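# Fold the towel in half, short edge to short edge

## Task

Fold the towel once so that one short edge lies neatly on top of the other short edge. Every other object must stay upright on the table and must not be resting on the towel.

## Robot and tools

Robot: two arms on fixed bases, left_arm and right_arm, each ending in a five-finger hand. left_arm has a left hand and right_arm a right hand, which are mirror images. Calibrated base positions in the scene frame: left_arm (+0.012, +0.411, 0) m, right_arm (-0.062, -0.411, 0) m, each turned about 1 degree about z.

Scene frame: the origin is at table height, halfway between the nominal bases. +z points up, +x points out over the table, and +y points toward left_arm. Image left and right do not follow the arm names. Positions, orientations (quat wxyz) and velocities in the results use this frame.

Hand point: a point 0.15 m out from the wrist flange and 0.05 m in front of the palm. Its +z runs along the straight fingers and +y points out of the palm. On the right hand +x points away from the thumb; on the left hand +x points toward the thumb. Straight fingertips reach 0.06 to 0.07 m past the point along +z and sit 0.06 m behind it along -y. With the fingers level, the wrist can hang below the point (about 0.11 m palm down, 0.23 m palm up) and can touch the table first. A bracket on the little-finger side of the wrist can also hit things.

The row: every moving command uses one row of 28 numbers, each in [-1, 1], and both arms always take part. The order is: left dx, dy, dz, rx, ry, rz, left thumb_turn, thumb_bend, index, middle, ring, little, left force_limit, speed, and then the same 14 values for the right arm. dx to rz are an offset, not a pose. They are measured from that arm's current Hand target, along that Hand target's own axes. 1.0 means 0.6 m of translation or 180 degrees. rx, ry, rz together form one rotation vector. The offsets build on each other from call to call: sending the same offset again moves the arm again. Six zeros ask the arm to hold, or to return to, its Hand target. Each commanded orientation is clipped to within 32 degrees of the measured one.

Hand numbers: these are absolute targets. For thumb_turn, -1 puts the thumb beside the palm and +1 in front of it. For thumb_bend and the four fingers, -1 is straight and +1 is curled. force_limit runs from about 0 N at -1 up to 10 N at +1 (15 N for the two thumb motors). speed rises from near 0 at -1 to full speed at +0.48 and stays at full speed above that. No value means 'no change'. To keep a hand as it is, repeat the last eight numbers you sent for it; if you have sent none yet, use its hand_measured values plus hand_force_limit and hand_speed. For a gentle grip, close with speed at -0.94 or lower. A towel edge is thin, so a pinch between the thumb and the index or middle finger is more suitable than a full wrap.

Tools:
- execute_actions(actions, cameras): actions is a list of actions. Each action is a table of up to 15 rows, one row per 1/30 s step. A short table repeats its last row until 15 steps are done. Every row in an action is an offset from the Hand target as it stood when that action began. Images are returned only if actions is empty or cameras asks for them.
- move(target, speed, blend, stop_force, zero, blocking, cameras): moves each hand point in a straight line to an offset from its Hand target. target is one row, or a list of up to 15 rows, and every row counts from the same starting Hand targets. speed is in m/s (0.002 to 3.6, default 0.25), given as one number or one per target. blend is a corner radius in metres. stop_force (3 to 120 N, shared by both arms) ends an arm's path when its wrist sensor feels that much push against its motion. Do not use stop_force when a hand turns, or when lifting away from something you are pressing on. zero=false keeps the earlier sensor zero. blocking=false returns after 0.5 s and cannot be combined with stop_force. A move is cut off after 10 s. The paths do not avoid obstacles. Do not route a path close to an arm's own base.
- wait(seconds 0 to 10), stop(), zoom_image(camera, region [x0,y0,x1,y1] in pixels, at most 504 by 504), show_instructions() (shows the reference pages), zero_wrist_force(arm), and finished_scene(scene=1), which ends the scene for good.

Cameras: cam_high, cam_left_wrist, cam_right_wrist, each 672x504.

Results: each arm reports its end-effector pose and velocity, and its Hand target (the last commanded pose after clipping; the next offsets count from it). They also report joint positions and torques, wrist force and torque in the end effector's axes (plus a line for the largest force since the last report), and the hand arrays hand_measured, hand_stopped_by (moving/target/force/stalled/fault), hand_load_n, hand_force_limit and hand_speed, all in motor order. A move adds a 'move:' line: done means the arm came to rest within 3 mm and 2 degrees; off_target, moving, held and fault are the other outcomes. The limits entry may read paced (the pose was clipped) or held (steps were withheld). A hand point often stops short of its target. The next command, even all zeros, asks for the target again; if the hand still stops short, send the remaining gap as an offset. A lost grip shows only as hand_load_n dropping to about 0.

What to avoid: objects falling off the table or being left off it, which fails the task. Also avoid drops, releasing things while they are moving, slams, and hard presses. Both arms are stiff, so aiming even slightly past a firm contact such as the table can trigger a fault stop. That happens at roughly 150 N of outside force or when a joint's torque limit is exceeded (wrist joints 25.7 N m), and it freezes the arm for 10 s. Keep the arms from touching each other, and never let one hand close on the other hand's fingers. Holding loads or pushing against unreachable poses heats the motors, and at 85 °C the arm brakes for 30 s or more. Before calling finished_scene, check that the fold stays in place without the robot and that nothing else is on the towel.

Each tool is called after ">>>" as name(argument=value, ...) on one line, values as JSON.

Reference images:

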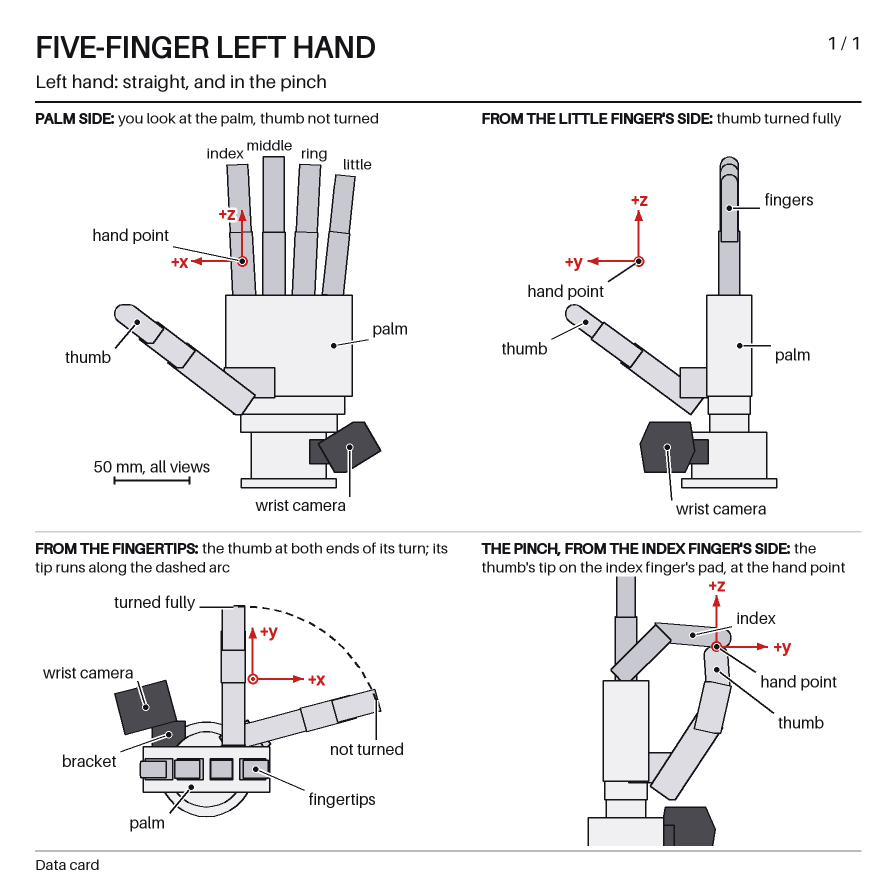

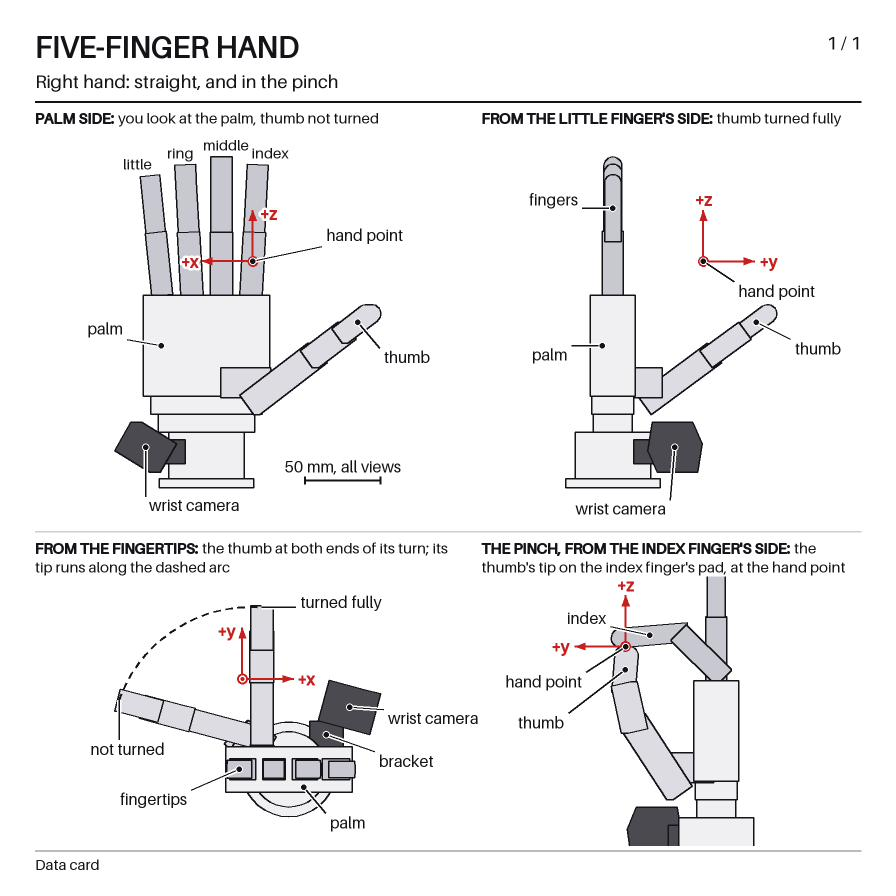

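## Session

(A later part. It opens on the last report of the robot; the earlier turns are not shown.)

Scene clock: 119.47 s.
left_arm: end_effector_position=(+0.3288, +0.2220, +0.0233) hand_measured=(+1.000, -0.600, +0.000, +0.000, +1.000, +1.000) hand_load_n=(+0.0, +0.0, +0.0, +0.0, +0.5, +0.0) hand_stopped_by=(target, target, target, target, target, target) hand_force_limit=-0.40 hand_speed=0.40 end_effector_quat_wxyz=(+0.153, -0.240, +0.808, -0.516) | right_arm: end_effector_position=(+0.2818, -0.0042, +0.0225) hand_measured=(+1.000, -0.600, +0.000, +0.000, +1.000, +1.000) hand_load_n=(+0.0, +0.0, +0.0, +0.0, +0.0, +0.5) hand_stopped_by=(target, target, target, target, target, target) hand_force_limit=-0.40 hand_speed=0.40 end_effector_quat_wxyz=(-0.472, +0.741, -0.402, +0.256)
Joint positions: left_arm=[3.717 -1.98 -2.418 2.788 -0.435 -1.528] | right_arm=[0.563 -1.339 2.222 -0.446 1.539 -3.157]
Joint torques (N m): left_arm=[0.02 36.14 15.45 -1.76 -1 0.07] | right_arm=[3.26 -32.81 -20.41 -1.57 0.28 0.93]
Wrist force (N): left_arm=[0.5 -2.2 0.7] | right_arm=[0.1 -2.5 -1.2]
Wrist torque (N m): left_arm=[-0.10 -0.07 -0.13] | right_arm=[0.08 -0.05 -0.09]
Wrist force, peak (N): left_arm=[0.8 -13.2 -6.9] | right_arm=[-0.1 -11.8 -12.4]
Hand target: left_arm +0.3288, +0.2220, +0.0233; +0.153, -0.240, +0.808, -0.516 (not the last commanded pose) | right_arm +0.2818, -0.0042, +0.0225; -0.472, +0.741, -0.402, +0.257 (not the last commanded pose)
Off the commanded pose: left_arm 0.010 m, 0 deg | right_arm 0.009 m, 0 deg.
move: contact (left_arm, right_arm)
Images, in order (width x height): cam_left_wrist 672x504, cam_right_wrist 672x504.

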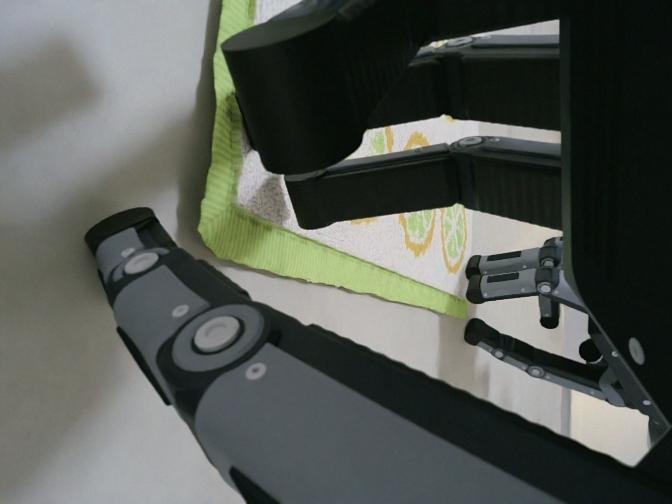

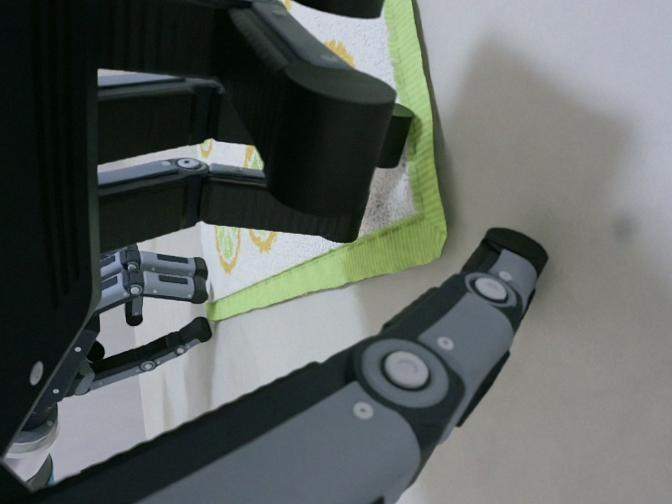

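>>> move(target=[0, 0.00755, 0.0035, 0, 0, 0, 1, -0.45, 0.12, 0.12, 1, 1, -0.4, -0.88, 0, 0.00755, 0.0035, 0, 0, 0, 1, -0.45, 0.12, 0.12, 1, 1, -0.4, -0.88], cameras=["cam_left_wrist", "cam_right_wrist"], speed=0.008, stop_force=5, zero=false)

Scene clock: 121.03 s.
left_arm: end_effector_position=(+0.3289, +0.2220, +0.0228) hand_measured=(+1.000, -0.450, +0.120, +0.120, +1.000, +1.000) hand_load_n=(+0.0, +0.0, +0.0, +0.5, +0.0, +0.0) hand_stopped_by=(target, target, target, target, target, target) hand_force_limit=-0.40 hand_speed=-0.88 end_effector_quat_wxyz=(+0.153, -0.240, +0.808, -0.516) | right_arm: end_effector_position=(+0.2820, -0.0041, +0.0219) hand_measured=(+1.000, -0.450, +0.120, +0.042, +1.000, +1.000) hand_load_n=(+0.0, +0.0, +0.0, +2.5, +0.0, +0.0) hand_stopped_by=(target, target, target, force, target, target) hand_force_limit=-0.40 hand_speed=-0.88 end_effector_quat_wxyz=(-0.472, +0.741, -0.402, +0.257)
Joint positions: left_arm=[3.717 -1.982 -2.418 2.79 -0.435 -1.528] | right_arm=[0.563 -1.338 2.223 -0.449 1.539 -3.157]
Joint torques (N m): left_arm=[-3.07 36.15 10.05 -3.61 -1.17 -0.87] | right_arm=[2.95 -31.06 -18.15 3.21 0.48 0.91]
Wrist force (N): left_arm=[1.0 -1.0 1.8] | right_arm=[-0.2 -4.8 0.2]
Wrist torque (N m): left_arm=[-0.10 -0.06 -0.16] | right_arm=[0.21 -0.12 -0.13]
Wrist force, peak (N): left_arm=[0.7 -9.4 -1.7] | right_arm=[-0.3 -11.1 -8.9]
Hand target: left_arm +0.3289, +0.2220, +0.0228; +0.153, -0.240, +0.808, -0.516 (not the last commanded pose) | right_arm +0.2820, -0.0041, +0.0219; -0.472, +0.741, -0.402, +0.257 (not the last commanded pose)
Off the commanded pose: left_arm 0.005 m, 0 deg | right_arm 0.004 m, 0 deg.
move: contact (left_arm, right_arm)
Images, in order (width x height): cam_left_wrist 672x504, cam_right_wrist 672x504.

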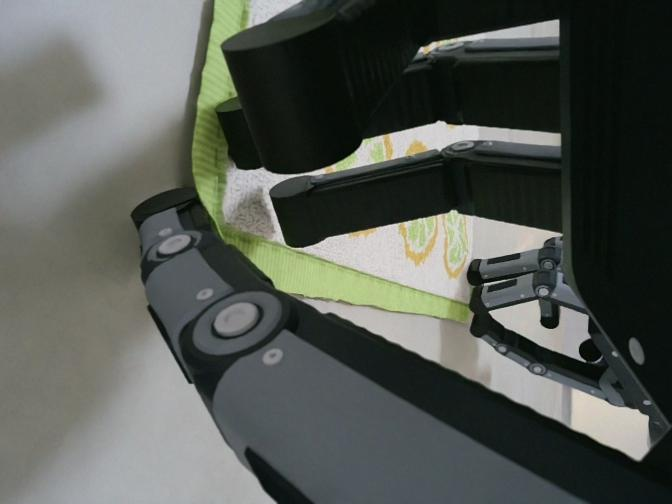

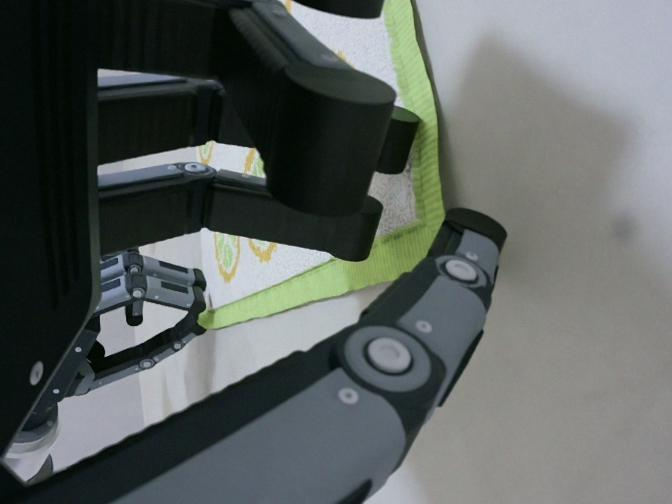

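>>> move(target=[0, 0.00755, 0.0035, 0, 0, 0, 1, -0.3, 0.25, 0.25, 1, 1, 0, -0.88, 0, 0.00755, 0.0035, 0, 0, 0, 1, -0.3, 0.25, 0.25, 1, 1, 0, -0.88], cameras=["cam_left_wrist", "cam_right_wrist"], speed=0.008, stop_force=6, zero=false)

Scene clock: 122.63 s.
left_arm: end_effector_position=(+0.3289, +0.2220, +0.0192) hand_measured=(+1.000, -0.300, +0.250, +0.250, +1.000, +1.000) hand_load_n=(+0.0, +1.0, +0.0, +0.5, +0.0, +0.0) hand_stopped_by=(target, target, target, target, target, target) hand_force_limit=0.00 hand_speed=-0.88 end_effector_quat_wxyz=(+0.153, -0.240, +0.808, -0.516) | right_arm: end_effector_position=(+0.2821, -0.0041, +0.0214) hand_measured=(+1.000, -0.300, +0.250, +0.250, +1.000, +1.000) hand_load_n=(+0.0, +0.0, +0.0, +0.0, +0.0, +0.0) hand_stopped_by=(target, target, target, target, target, target) hand_force_limit=0.00 hand_speed=-0.88 end_effector_quat_wxyz=(-0.472, +0.741, -0.402, +0.257)
Joint positions: left_arm=[3.717 -1.994 -2.418 2.803 -0.435 -1.528] | right_arm=[0.563 -1.336 2.223 -0.451 1.539 -3.157]
Joint torques (N m): left_arm=[0.45 35.76 4.33 -2.62 -1.39 -0.13] | right_arm=[2.96 -33.78 -21.67 -2.5 0.54 0.78]
Wrist force (N): left_arm=[0.9 -6.0 0.1] | right_arm=[0.1 0.1 0.2]
Wrist torque (N m): left_arm=[-0.26 -0.07 -0.05] | right_arm=[0.03 -0.10 -0.03]
Wrist force, peak (N): left_arm=[1.0 -8.0 -0.3] | right_arm=[-0.5 -7.8 0.2]
Hand target: left_arm +0.3289, +0.2221, +0.0192; +0.153, -0.240, +0.808, -0.516 (not the last commanded pose) | right_arm +0.2821, -0.0041, +0.0214; -0.472, +0.741, -0.402, +0.257 (not the last commanded pose)
Off the commanded pose: left_arm 0.001 m, 0 deg | right_arm 0.004 m, 0 deg.
move: contact (left_arm, right_arm)
Images, in order (width x height): cam_left_wrist 672x504, cam_right_wrist 672x504.

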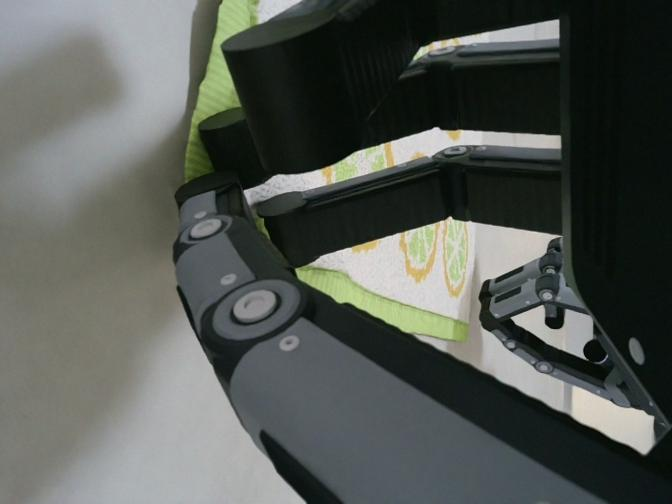

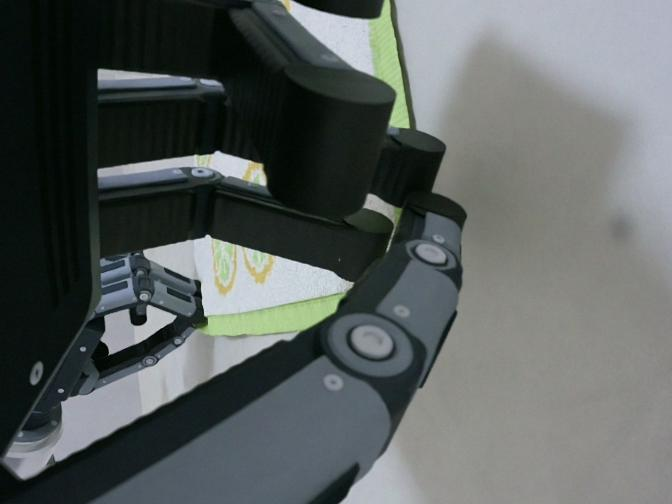

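>>> move(target=[0, 0.00755, 0.0035, 0, 0, 0, 1, 0, 0.5, 0.5, 1, 1, 0, -0.85, 0, 0.00755, 0.0035, 0, 0, 0, 1, 0, 0.5, 0.5, 1, 1, 0, -0.85], cameras=["cam_left_wrist", "cam_right_wrist"], speed=0.008, stop_force=6, zero=false)

Scene clock: 124.27 s.
left_arm: end_effector_position=(+0.3289, +0.2220, +0.0192) hand_measured=(+1.000, -0.278, +0.302, +0.288, +1.000, +1.000) hand_load_n=(-0.5, +8.0, +5.5, +5.5, +0.0, +0.0) hand_stopped_by=(target, force, force, force, target, target) hand_force_limit=0.00 hand_speed=-0.85 end_effector_quat_wxyz=(+0.153, -0.240, +0.808, -0.516) | right_arm: end_effector_position=(+0.2820, -0.0041, +0.0164) hand_measured=(+1.000, -0.264, +0.358, +0.288, +1.000, +1.000) hand_load_n=(+0.0, +9.5, +6.5, +6.5, +0.0, +0.0) hand_stopped_by=(target, force, force, force, target, target) hand_force_limit=0.00 hand_speed=-0.85 end_effector_quat_wxyz=(-0.472, +0.741, -0.402, +0.257)
Joint positions: left_arm=[3.717 -1.994 -2.418 2.803 -0.435 -1.528] | right_arm=[0.563 -1.325 2.227 -0.466 1.539 -3.157]
Joint torques (N m): left_arm=[0.36 35.9 15.45 -3.97 -1.5 -0.18] | right_arm=[-0.09 -34.06 -17.85 1.78 -0.04 0.61]
Wrist force (N): left_arm=[0.5 -1.7 1.0] | right_arm=[0.1 0.2 0.0]
Wrist torque (N m): left_arm=[-0.13 -0.05 -0.14] | right_arm=[0.06 -0.09 -0.03]
Wrist force, peak (N): left_arm=[1.0 -5.9 0.2] | right_arm=[0.2 -0.5 0.2]
Hand target: left_arm +0.3289, +0.2220, +0.0192; +0.153, -0.240, +0.808, -0.516 (not the last commanded pose) | right_arm +0.2821, -0.0041, +0.0164; -0.472, +0.741, -0.402, +0.257
Off the commanded pose: left_arm 0.005 m, 0 deg | right_arm 0.000 m, 0 deg.
move: contact (left_arm)
Images, in order (width x height): cam_left_wrist 672x504, cam_right_wrist 672x504.

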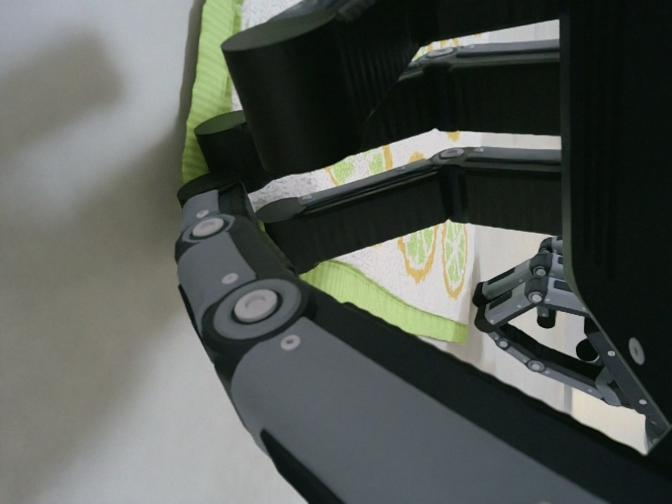

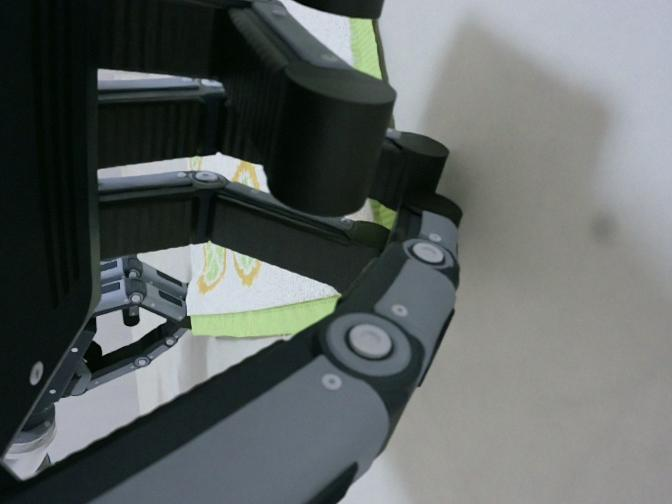

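>>> move(target=[0, -0.0453, -0.0211, 0, 0, 0, 1, 0, 0.5, 0.5, 1, 1, 0, -0.85, 0, -0.0453, -0.0211, 0, 0, 0, 1, 0, 0.5, 0.5, 1, 1, 0, -0.85], cameras=["all"], speed=0.05)

>>> zoom_image(camera="cam_high", region=[370, 170, 550, 320])

Scene clock: 125.43 s.
left_arm: end_effector_position=(+0.3289, +0.2221, +0.0492) hand_measured=(+1.000, -0.278, +0.302, +0.288, +1.000, +1.000) hand_load_n=(+0.0, +8.0, +5.0, +5.5, +0.0, +0.0) hand_stopped_by=(target, force, force, force, target, target) hand_force_limit=0.00 hand_speed=-0.85 end_effector_quat_wxyz=(+0.153, -0.240, +0.808, -0.516) | right_arm: end_effector_position=(+0.2821, -0.0040, +0.0465) hand_measured=(+1.000, -0.264, +0.358, +0.288, +1.000, +1.000) hand_load_n=(+0.0, +9.5, +7.0, +6.5, +0.0, +0.0) hand_stopped_by=(target, force, force, force, target, target) hand_force_limit=0.00 hand_speed=-0.85 end_effector_quat_wxyz=(-0.472, +0.741, -0.402, +0.257)
Joint positions: left_arm=[3.717 -1.894 -2.41 2.695 -0.435 -1.528] | right_arm=[0.563 -1.391 2.2 -0.373 1.539 -3.157]
Joint torques (N m): left_arm=[5.95 9.95 3.24 -1.31 2.73 0.85] | right_arm=[4.18 -15.08 -9.42 -2.79 1.34 0.87]
Wrist force (N): left_arm=[0.1 0.5 1.6] | right_arm=[0.3 -0.1 0.0]
Wrist torque (N m): left_arm=[-0.02 0.04 -0.24] | right_arm=[0.01 -0.12 -0.03]
Wrist force, peak (N): left_arm=[0.8 -1.8 1.2] | right_arm=[0.0 0.7 0.3]
Hand target: left_arm +0.3288, +0.2221, +0.0492; +0.153, -0.240, +0.808, -0.516 | right_arm +0.2820, -0.0041, +0.0464; -0.472, +0.741, -0.402, +0.257
Off the commanded pose: left_arm 0.000 m, 0 deg | right_arm 0.000 m, 0 deg.
move: done

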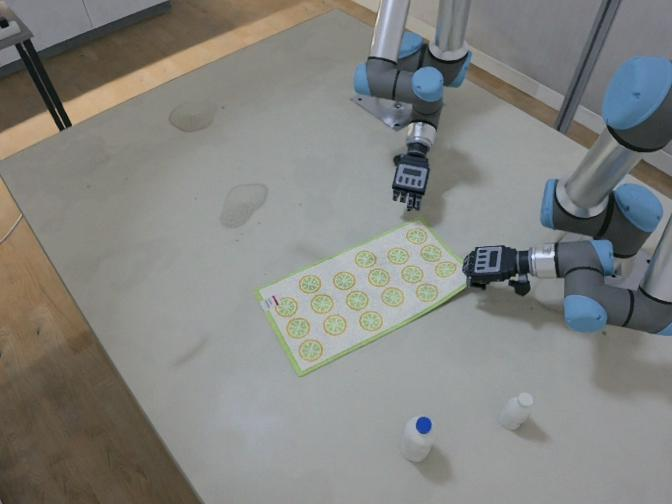

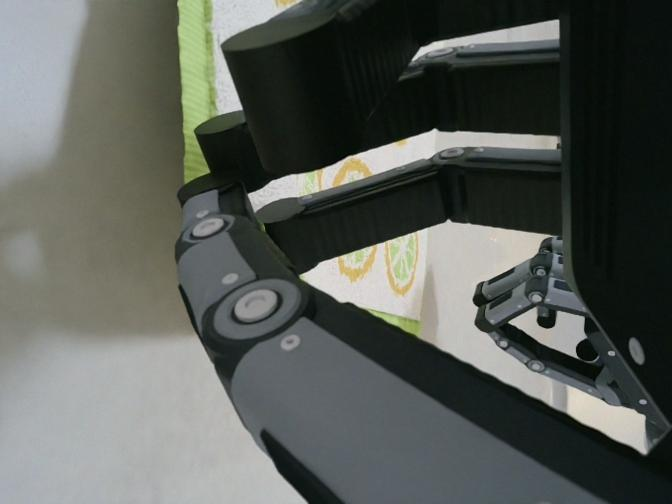

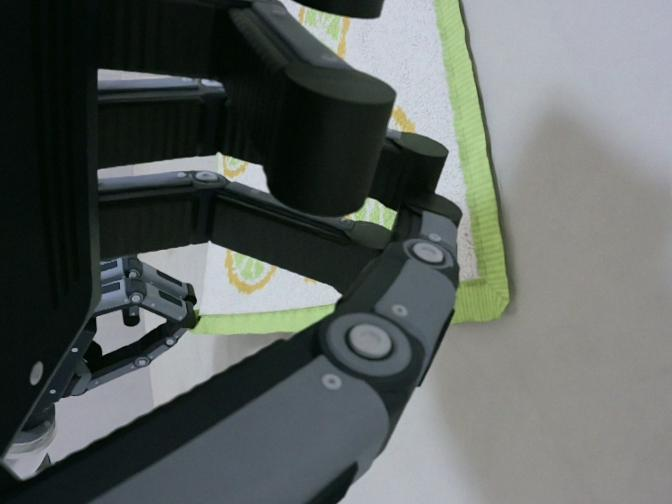

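Scaled by 2.800 from the camera's 672x504 image, which has a finer 960x720 frame.

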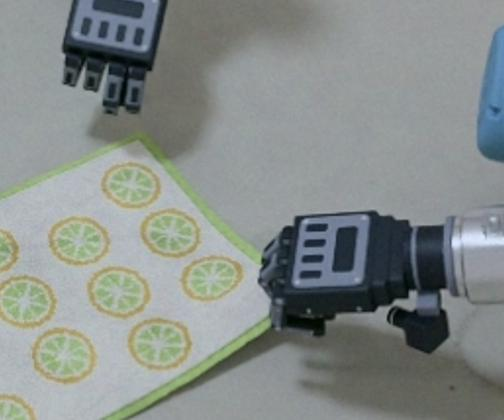

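>>> move(target=[0, 0.0227, 0.0106, 0, 0, 0, 1, 0, 0.5, 0.5, 1, 1, 0, -0.85, 0, 0, 0, 0, 0, 0, 1, -0.6, 0, 0, 1, 1, 0, 0.4], cameras=["all"], speed=0.05)

>>> zoom_image(camera="cam_high", region=[370, 170, 550, 320])

Scene clock: 126.70 s.
left_arm: end_effector_position=(+0.3288, +0.2220, +0.0341) hand_measured=(+1.000, -0.278, +0.302, +0.288, +1.000, +1.000) hand_load_n=(+0.0, +8.0, +5.0, +5.0, +0.0, +0.0) hand_stopped_by=(target, force, force, force, target, target) hand_force_limit=0.00 hand_speed=-0.85 end_effector_quat_wxyz=(+0.153, -0.240, +0.808, -0.516) | right_arm: end_effector_position=(+0.2820, -0.0041, +0.0464) hand_measured=(+1.000, -0.600, +0.000, +0.000, +1.000, +1.000) hand_load_n=(+0.0, +0.0, +0.0, +0.0, +0.0, +0.0) hand_stopped_by=(target, target, target, target, target, target) hand_force_limit=0.00 hand_speed=0.40 end_effector_quat_wxyz=(-0.472, +0.741, -0.402, +0.257)
Joint positions: left_arm=[3.717 -1.944 -2.415 2.75 -0.435 -1.528] | right_arm=[0.563 -1.391 2.2 -0.373 1.539 -3.157]
Joint torques (N m): left_arm=[-6.83 35.99 -1.84 -4.7 -0.32 -1.84] | right_arm=[2.83 -15.52 -9.92 -0.64 1.18 -1.2]
Wrist force (N): left_arm=[0.6 0.2 1.7] | right_arm=[0.2 0.3 -0.2]
Wrist torque (N m): left_arm=[-0.06 -0.04 -0.13] | right_arm=[0.09 -0.10 -0.02]
Wrist force, peak (N): left_arm=[0.4 0.4 2.0] | right_arm=[0.4 0.0 0.4]
Hand target: left_arm +0.3289, +0.2220, +0.0342; +0.153, -0.240, +0.808, -0.516 | right_arm +0.2820, -0.0041, +0.0464; -0.472, +0.741, -0.402, +0.257
Off the commanded pose: left_arm 0.000 m, 0 deg | right_arm 0.000 m, 0 deg.
move: done

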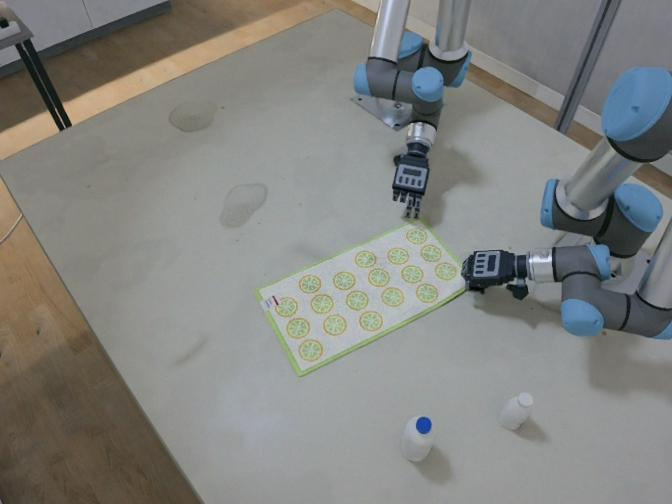

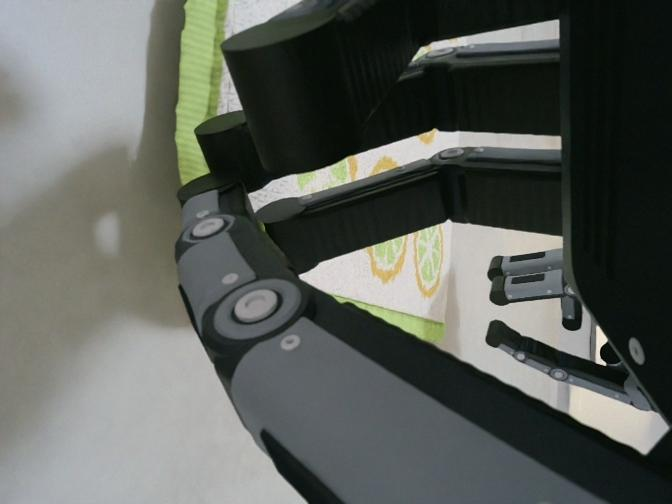

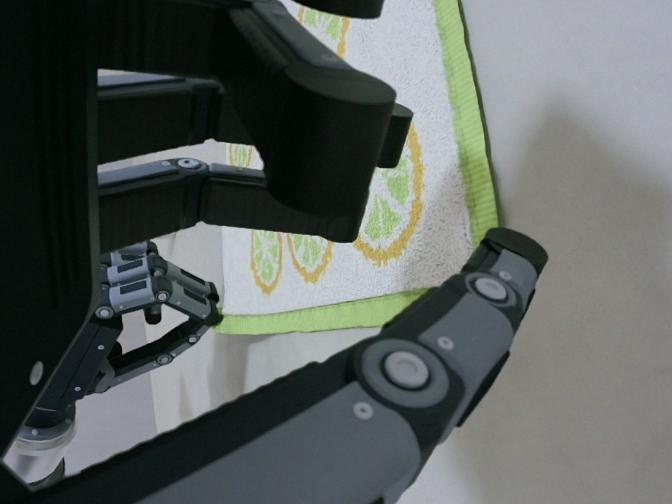

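Scaled by 2.800 from the camera's 672x504 image, which has a finer 960x720 frame.

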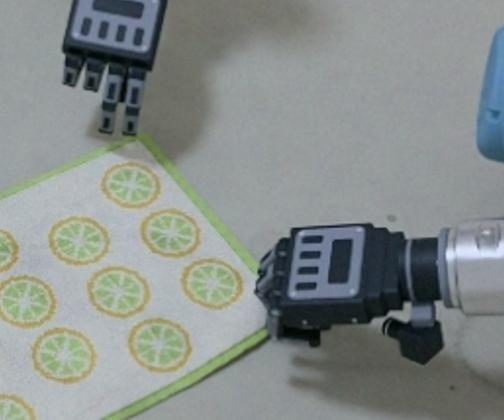

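>>> move(target=[0, 0, 0, 0, 0, 0, 1, 0, 0.5, 0.5, 1, 1, 0, -0.85, -0.0083, 0.0444, -0.0124, 0, 0, 0, 1, -0.6, 0, 0, 1, 1, 0, 0.4], cameras=["cam_right_wrist"], speed=0.05)

Scene clock: 128.60 s.
left_arm: end_effector_position=(+0.3289, +0.2220, +0.0342) hand_measured=(+1.000, -0.278, +0.302, +0.288, +1.000, +1.000) hand_load_n=(-0.5, +8.0, +5.0, +5.0, +0.0, +0.0) hand_stopped_by=(target, force, force, force, target, target) hand_force_limit=0.00 hand_speed=-0.85 end_effector_quat_wxyz=(+0.153, -0.240, +0.808, -0.516) | right_arm: end_effector_position=(+0.2642, -0.0097, +0.0253) hand_measured=(+1.000, -0.600, +0.000, +0.000, +1.000, +1.000) hand_load_n=(+0.0, +0.0, +0.0, +0.0, +0.0, +0.0) hand_stopped_by=(target, target, target, target, target, target) hand_force_limit=0.00 hand_speed=0.40 end_effector_quat_wxyz=(-0.472, +0.741, -0.402, +0.257)
Joint positions: left_arm=[3.717 -1.944 -2.415 2.75 -0.435 -1.528] | right_arm=[0.579 -1.376 2.261 -0.449 1.553 -3.15]
Joint torques (N m): left_arm=[-7.96 35.4 17.81 -2.91 -1.04 -0.29] | right_arm=[-6.6 -32.29 -20.96 1.78 -0.98 -0.14]
Wrist force (N): left_arm=[0.5 0.1 1.3] | right_arm=[0.1 -0.1 0.1]
Wrist torque (N m): left_arm=[-0.06 -0.03 -0.13] | right_arm=[0.01 -0.09 -0.04]
Wrist force, peak (N): left_arm=[0.6 0.1 2.0] | right_arm=[0.4 0.5 -0.3]
Hand target: left_arm +0.3289, +0.2220, +0.0342; +0.153, -0.240, +0.808, -0.516 | right_arm +0.2642, -0.0097, +0.0254; -0.472, +0.741, -0.402, +0.257
Off the commanded pose: left_arm 0.000 m, 0 deg | right_arm 0.000 m, 0 deg.
move: done
Images, in order (width x height): cam_right_wrist 672x504.

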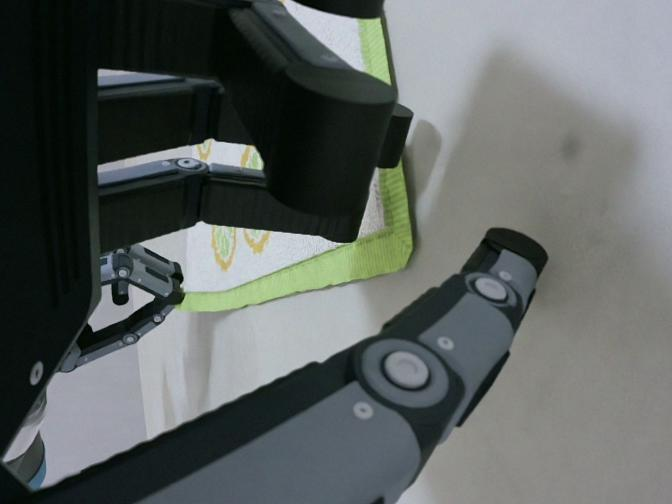

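>>> move(target=[0, 0, 0, 0, 0, 0, 1, 0, 0.5, 0.5, 1, 1, 0, -0.85, 0, -0.011, 0.0235, 0, 0, 0, 1, -0.6, 0, 0, 1, 1, 0, 0.4], cameras=["cam_right_wrist"], speed=0.05)

>>> move(target=[0, 0, 0, 0, 0, 0, 1, 0, 0.5, 0.5, 1, 1, 0, -0.85, 0, 0.0136, 0.0063, 0, 0, 0, 1, -0.6, 0, 0, 1, 1, 0, 0.4], cameras=["cam_right_wrist"], speed=0.015, stop_force=4)

Scene clock: 129.80 s.
left_arm: end_effector_position=(+0.3289, +0.2220, +0.0342) hand_measured=(+1.000, -0.278, +0.302, +0.288, +1.000, +1.000) hand_load_n=(-0.5, +8.0, +5.0, +5.0, +0.0, +0.0) hand_stopped_by=(target, force, force, force, target, target) hand_force_limit=0.00 hand_speed=-0.85 end_effector_quat_wxyz=(+0.153, -0.240, +0.808, -0.516) | right_arm: end_effector_position=(+0.2773, -0.0012, +0.0254) hand_measured=(+1.000, -0.600, +0.000, +0.000, +1.000, +1.000) hand_load_n=(+0.0, +0.0, +0.0, +0.0, +0.0, +0.0) hand_stopped_by=(target, target, target, target, target, target) hand_force_limit=0.00 hand_speed=0.40 end_effector_quat_wxyz=(-0.472, +0.741, -0.402, +0.257) end_effector_velocity=(-0.003, -0.001, +0.000) end_effector_angular_velocity=(-0.002, +0.001, +0.002)
Joint positions: left_arm=[3.717 -1.944 -2.415 2.75 -0.435 -1.528] | right_arm=[0.58 -1.346 2.22 -0.438 1.554 -3.15]
Joint velocities: left_arm=[within noise] | right_arm=[0.001 -0.004 0.006 0 0 -0.002]
Joint torques (N m): left_arm=[-7.59 35.07 16.73 -3.05 -1.17 0.83] | right_arm=[5.53 -34.57 -7.34 -0.75 1.36 1.49]
Wrist force (N): left_arm=[0.3 0.2 1.9] | right_arm=[0.0 0.1 0.0]
Wrist torque (N m): left_arm=[-0.07 0.02 -0.14] | right_arm=[0.03 -0.08 -0.04]
Wrist force, peak (N): left_arm=[0.0 -0.1 2.0] | right_arm=[0.2 0.4 0.3]
Hand target: left_arm +0.3289, +0.2220, +0.0342; +0.153, -0.240, +0.808, -0.516 | right_arm +0.2773, -0.0012, +0.0254; -0.472, +0.741, -0.402, +0.257
Off the commanded pose: left_arm 0.000 m, 0 deg | right_arm 0.000 m, 0 deg.
move: done
Images, in order (width x height): cam_right_wrist 672x504.

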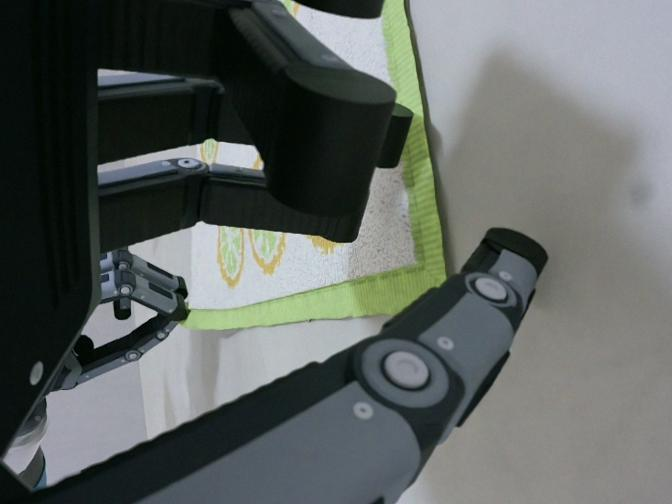

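Scene clock: 131.00 s.
left_arm: end_effector_position=(+0.3289, +0.2220, +0.0342) hand_measured=(+1.000, -0.278, +0.302, +0.288, +1.000, +1.000) hand_load_n=(+0.0, +8.0, +5.5, +5.0, +0.5, +0.0) hand_stopped_by=(target, force, force, force, target, target) hand_force_limit=0.00 hand_speed=-0.85 end_effector_quat_wxyz=(+0.153, -0.240, +0.808, -0.516) | right_arm: end_effector_position=(+0.2773, -0.0012, +0.0225) hand_measured=(+1.000, -0.600, +0.000, +0.000, +1.000, +1.000) hand_load_n=(-0.5, -0.5, +0.0, +0.0, +0.0, +0.0) hand_stopped_by=(target, target, target, target, target, target) hand_force_limit=0.00 hand_speed=0.40 end_effector_quat_wxyz=(-0.472, +0.741, -0.402, +0.257)
Joint positions: left_arm=[3.717 -1.944 -2.415 2.75 -0.435 -1.528] | right_arm=[0.58 -1.339 2.223 -0.448 1.554 -3.15]
Joint torques (N m): left_arm=[-7.52 34.34 17.04 -3.56 -1.11 1.02] | right_arm=[4 -32.03 -20.71 -1.63 0.92 1.25]
Wrist force (N): left_arm=[0.4 0.3 2.1] | right_arm=[0.9 -2.9 -1.9]
Wrist torque (N m): left_arm=[-0.07 0.00 -0.14] | right_arm=[0.07 -0.10 -0.07]
Wrist force, peak (N): left_arm=[0.6 -0.1 2.2] | right_arm=[-0.1 -13.3 -13.8]
Hand target: left_arm +0.3289, +0.2220, +0.0342; +0.153, -0.240, +0.808, -0.516 | right_arm +0.2773, -0.0012, +0.0225; -0.472, +0.741, -0.402, +0.257 (not the last commanded pose)
Off the commanded pose: left_arm 0.000 m, 0 deg | right_arm 0.006 m, 0 deg.
move: contact (right_arm)
Images, in order (width x height): cam_right_wrist 672x504.

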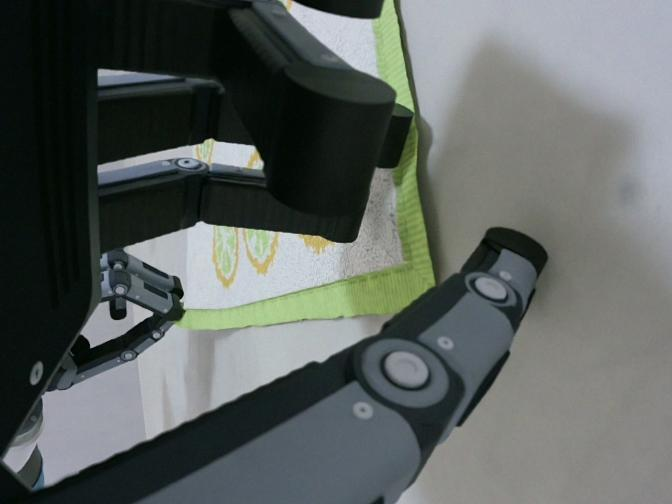

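>>> move(target=[0, 0, 0, 0, 0, 0, 1, 0, 0.5, 0.5, 1, 1, 0, -0.85, 0, 0.01, 0.0047, 0, 0, 0, 1, -0.42, 0.14, 0.14, 1, 1, 0, -0.88], cameras=["cam_right_wrist"], speed=0.008, stop_force=7, zero=false)

>>> move(target=[0, 0, 0, 0, 0, 0, 1, 0, 0.5, 0.5, 1, 1, 0, -0.85, 0, 0.01, 0.0047, 0, 0, 0, 1, -0.28, 0.26, 0.26, 1, 1, 0, -0.88], cameras=["cam_right_wrist"], speed=0.008, stop_force=8, zero=false)

Scene clock: 132.77 s.
left_arm: end_effector_position=(+0.3289, +0.2220, +0.0342) hand_measured=(+1.000, -0.278, +0.302, +0.288, +1.000, +1.000) hand_load_n=(+0.0, +8.5, +5.0, +5.0, +0.0, +0.0) hand_stopped_by=(target, force, force, force, target, target) hand_force_limit=0.00 hand_speed=-0.85 end_effector_quat_wxyz=(+0.153, -0.240, +0.808, -0.516) | right_arm: end_effector_position=(+0.2775, -0.0011, +0.0220) hand_measured=(+1.000, -0.420, +0.140, +0.140, +1.000, +1.000) hand_load_n=(+0.0, +0.0, +0.0, +0.5, +0.0, +0.0) hand_stopped_by=(target, target, target, target, target, target) hand_force_limit=0.00 hand_speed=-0.88 end_effector_quat_wxyz=(-0.473, +0.741, -0.402, +0.257)
Joint positions: left_arm=[3.717 -1.944 -2.415 2.75 -0.435 -1.528] | right_arm=[0.58 -1.338 2.223 -0.45 1.554 -3.15]
Joint torques (N m): left_arm=[-7.87 34.4 17.82 -4.05 -1.04 0.96] | right_arm=[3.72 -33.44 -20.74 0.09 0.97 1.19]
Wrist force (N): left_arm=[0.8 0.0 1.7] | right_arm=[0.0 -1.0 0.2]
Wrist torque (N m): left_arm=[-0.08 -0.05 -0.12] | right_arm=[-0.01 -0.08 -0.06]
Wrist force, peak (N): left_arm=[0.9 -0.2 2.1] | right_arm=[0.1 -11.2 -13.7]
Hand target: left_arm +0.3289, +0.2220, +0.0342; +0.153, -0.240, +0.808, -0.516 | right_arm +0.2775, -0.0011, +0.0220; -0.473, +0.741, -0.402, +0.257 (not the last commanded pose)
Off the commanded pose: left_arm 0.000 m, 0 deg | right_arm 0.006 m, 0 deg.
move: contact (right_arm)
Images, in order (width x height): cam_right_wrist 672x504.

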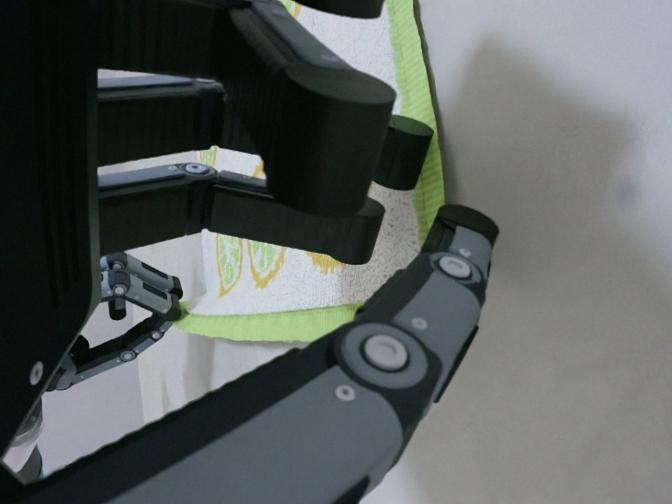

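Scene clock: 134.37 s.
left_arm: end_effector_position=(+0.3289, +0.2220, +0.0342) hand_measured=(+1.000, -0.278, +0.302, +0.288, +1.000, +1.000) hand_load_n=(+0.0, +8.5, +5.0, +5.5, +0.0, +0.0) hand_stopped_by=(target, force, force, force, target, target) hand_force_limit=0.00 hand_speed=-0.85 end_effector_quat_wxyz=(+0.153, -0.240, +0.808, -0.516) | right_arm: end_effector_position=(+0.2775, -0.0011, +0.0174) hand_measured=(+1.000, -0.280, +0.260, +0.260, +1.000, +1.000) hand_load_n=(+0.0, +0.5, +0.0, -1.5, +0.0, +0.0) hand_stopped_by=(target, target, target, target, target, target) hand_force_limit=0.00 hand_speed=-0.88 end_effector_quat_wxyz=(-0.473, +0.741, -0.402, +0.257)
Joint positions: left_arm=[3.717 -1.944 -2.415 2.75 -0.435 -1.528] | right_arm=[0.58 -1.327 2.227 -0.465 1.554 -3.15]
Joint torques (N m): left_arm=[-7.65 34.51 17.7 -3.94 -1.04 1.01] | right_arm=[2.56 -29.78 -17.54 3.05 0.78 1.14]
Wrist force (N): left_arm=[0.6 0.0 2.1] | right_arm=[0.5 -7.2 -2.6]
Wrist torque (N m): left_arm=[-0.09 0.01 -0.15] | right_arm=[0.11 -0.05 -0.15]
Wrist force, peak (N): left_arm=[0.9 0.3 2.1] | right_arm=[0.5 -9.4 -4.0]
Hand target: left_arm +0.3289, +0.2220, +0.0342; +0.153, -0.240, +0.808, -0.516 | right_arm +0.2775, -0.0011, +0.0174; -0.473, +0.741, -0.402, +0.257 (not the last commanded pose)
Off the commanded pose: left_arm 0.000 m, 0 deg | right_arm 0.002 m, 0 deg.
move: contact (right_arm)
Images, in order (width x height): cam_right_wrist 672x504.

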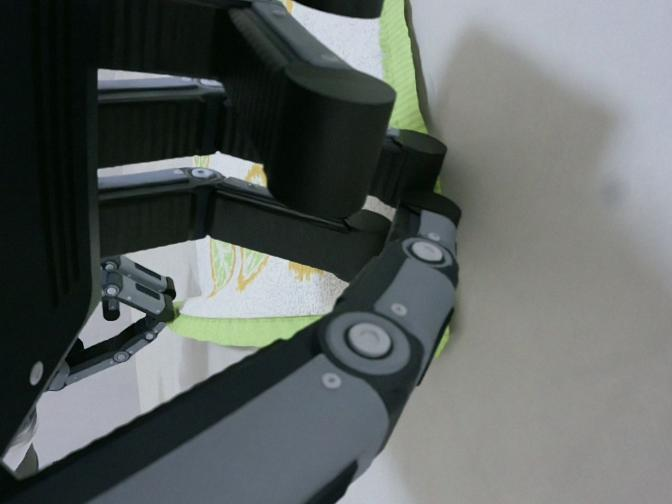

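>>> move(target=[0, 0, 0, 0, 0, 0, 1, 0, 0.5, 0.5, 1, 1, 0, -0.85, 0, 0.01, 0.0047, 0, 0, 0, 1, 0, 0.5, 0.5, 1, 1, 0.05, -0.85], cameras=["cam_right_wrist"], speed=0.008, stop_force=8, zero=false)

>>> move(target=[0, 0, 0, 0, 0, 0, 1, 0, 0.5, 0.5, 1, 1, 0, -0.85, 0, -0.0227, -0.0106, 0, 0, 0, 1, 0, 0.5, 0.5, 1, 1, 0.05, -0.85], cameras=["all"], speed=0.04)

>>> zoom_image(camera="cam_high", region=[370, 170, 550, 320])

Scene clock: 135.83 s.
left_arm: end_effector_position=(+0.3289, +0.2220, +0.0342) hand_measured=(+1.000, -0.278, +0.302, +0.288, +1.000, +1.000) hand_load_n=(+0.0, +8.0, +5.5, +5.0, +0.0, +0.0) hand_stopped_by=(target, force, force, force, target, target) hand_force_limit=0.00 hand_speed=-0.85 end_effector_quat_wxyz=(+0.153, -0.240, +0.808, -0.516) | right_arm: end_effector_position=(+0.2776, -0.0010, +0.0169) hand_measured=(+1.000, -0.252, +0.340, +0.284, +1.000, +1.000) hand_load_n=(+0.0, +9.5, +5.5, +7.5, +0.0, +0.0) hand_stopped_by=(target, force, force, force, target, target) hand_force_limit=0.05 hand_speed=-0.85 end_effector_quat_wxyz=(-0.473, +0.741, -0.402, +0.257)
Joint positions: left_arm=[3.717 -1.944 -2.415 2.75 -0.435 -1.528] | right_arm=[0.58 -1.326 2.227 -0.466 1.554 -3.15]
Joint torques (N m): left_arm=[-7.4 33.77 17.75 -4.09 -1.06 0.93] | right_arm=[2.42 -29.57 -16.55 2.17 0.68 0.97]
Wrist force (N): left_arm=[0.5 -0.2 1.9] | right_arm=[0.7 -8.5 -2.3]
Wrist torque (N m): left_arm=[-0.11 0.02 -0.15] | right_arm=[0.11 -0.07 -0.16]
Wrist force, peak (N): left_arm=[0.7 -0.1 2.3] | right_arm=[1.0 -10.9 -3.5]
Hand target: left_arm +0.3289, +0.2220, +0.0342; +0.153, -0.240, +0.808, -0.516 | right_arm +0.2776, -0.0010, +0.0169; -0.473, +0.741, -0.402, +0.257 (not the last commanded pose)
Off the commanded pose: left_arm 0.000 m, 0 deg | right_arm 0.006 m, 0 deg.
move: contact (right_arm)
Images, in order (width x height): cam_right_wrist 672x504.

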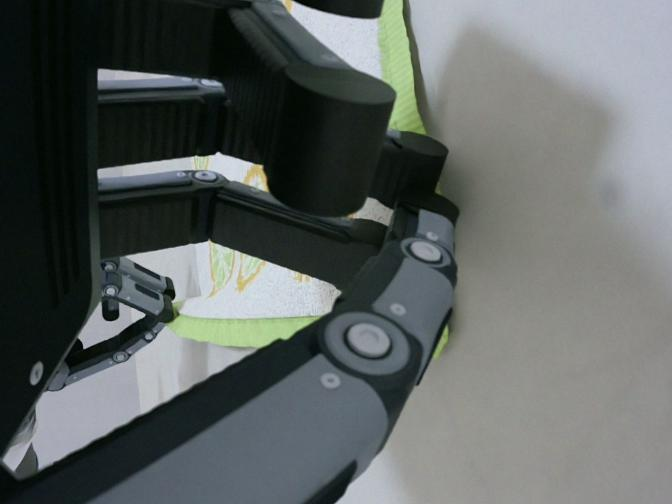

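Scene clock: 136.60 s.
left_arm: end_effector_position=(+0.3289, +0.2220, +0.0342) hand_measured=(+1.000, -0.278, +0.302, +0.288, +1.000, +1.000) hand_load_n=(+0.0, +8.5, +5.0, +5.0, +0.0, +0.0) hand_stopped_by=(target, force, force, force, target, target) hand_force_limit=0.00 hand_speed=-0.85 end_effector_quat_wxyz=(+0.153, -0.240, +0.808, -0.516) | right_arm: end_effector_position=(+0.2776, -0.0010, +0.0321) hand_measured=(+1.000, -0.252, +0.340, +0.284, +1.000, +1.000) hand_load_n=(+0.5, +9.5, +5.5, +7.5, +0.0, +0.0) hand_stopped_by=(target, force, force, force, target, target) hand_force_limit=0.05 hand_speed=-0.85 end_effector_quat_wxyz=(-0.473, +0.741, -0.402, +0.257) end_effector_velocity=(+0.001, +0.000, +0.000) end_effector_angular_velocity=(+0.001, -0.004, +0.001)
Joint positions: left_arm=[3.717 -1.944 -2.415 2.75 -0.435 -1.528] | right_arm=[0.58 -1.361 2.215 -0.419 1.554 -3.15]
Joint velocities: left_arm=[within noise] | right_arm=[0 0.002 0 -0.006 0 -0.001]
Joint torques (N m): left_arm=[-6.94 34.35 17.37 -4.04 -0.86 0.97] | right_arm=[4.65 -16.24 -8.35 -2.8 1.39 1.17]
Wrist force (N): left_arm=[0.4 0.2 1.6] | right_arm=[0.3 0.1 0.0]
Wrist torque (N m): left_arm=[-0.05 0.00 -0.14] | right_arm=[0.05 -0.12 -0.02]
Wrist force, peak (N): left_arm=[0.8 0.1 2.0] | right_arm=[0.5 -8.2 -1.9]
Hand target: left_arm +0.3289, +0.2220, +0.0342; +0.153, -0.240, +0.808, -0.516 | right_arm +0.2776, -0.0010, +0.0319; -0.473, +0.741, -0.402, +0.257
Off the commanded pose: left_arm 0.000 m, 0 deg | right_arm 0.000 m, 0 deg.
move: done

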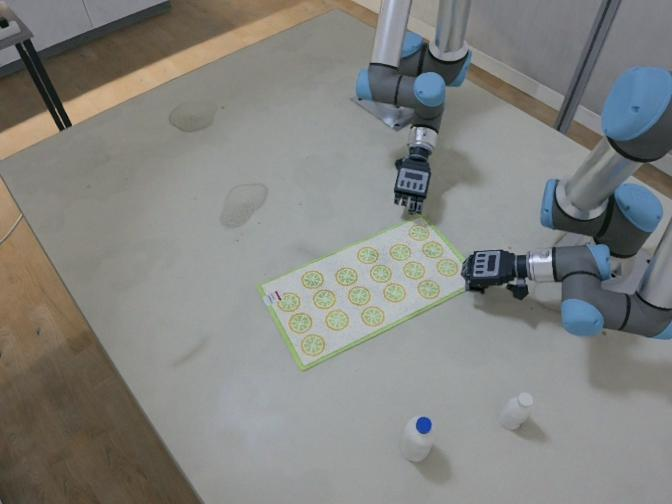

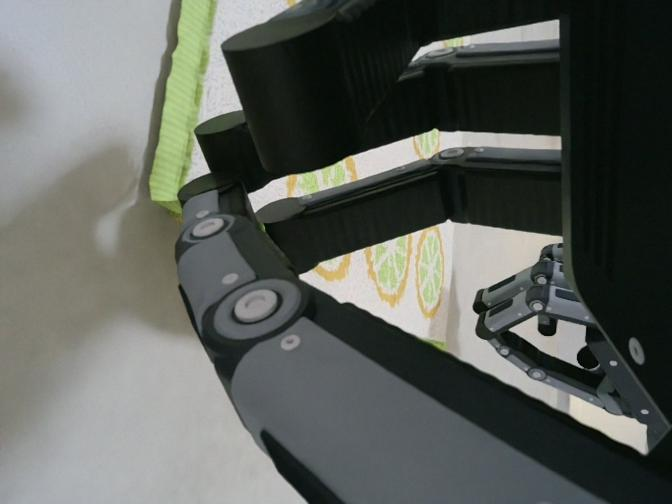

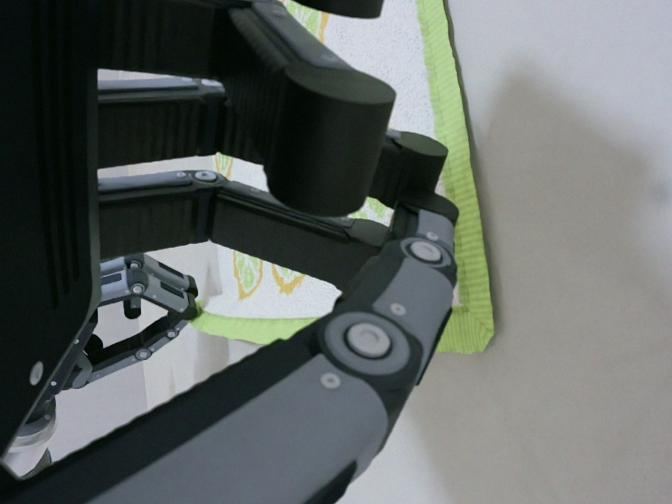

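Scaled by 2.800 from the camera's 672x504 image, which has a finer 960x720 frame.

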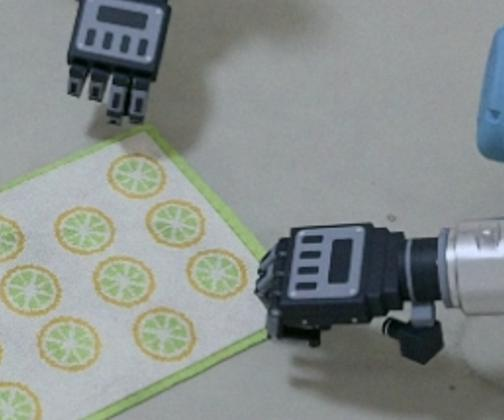

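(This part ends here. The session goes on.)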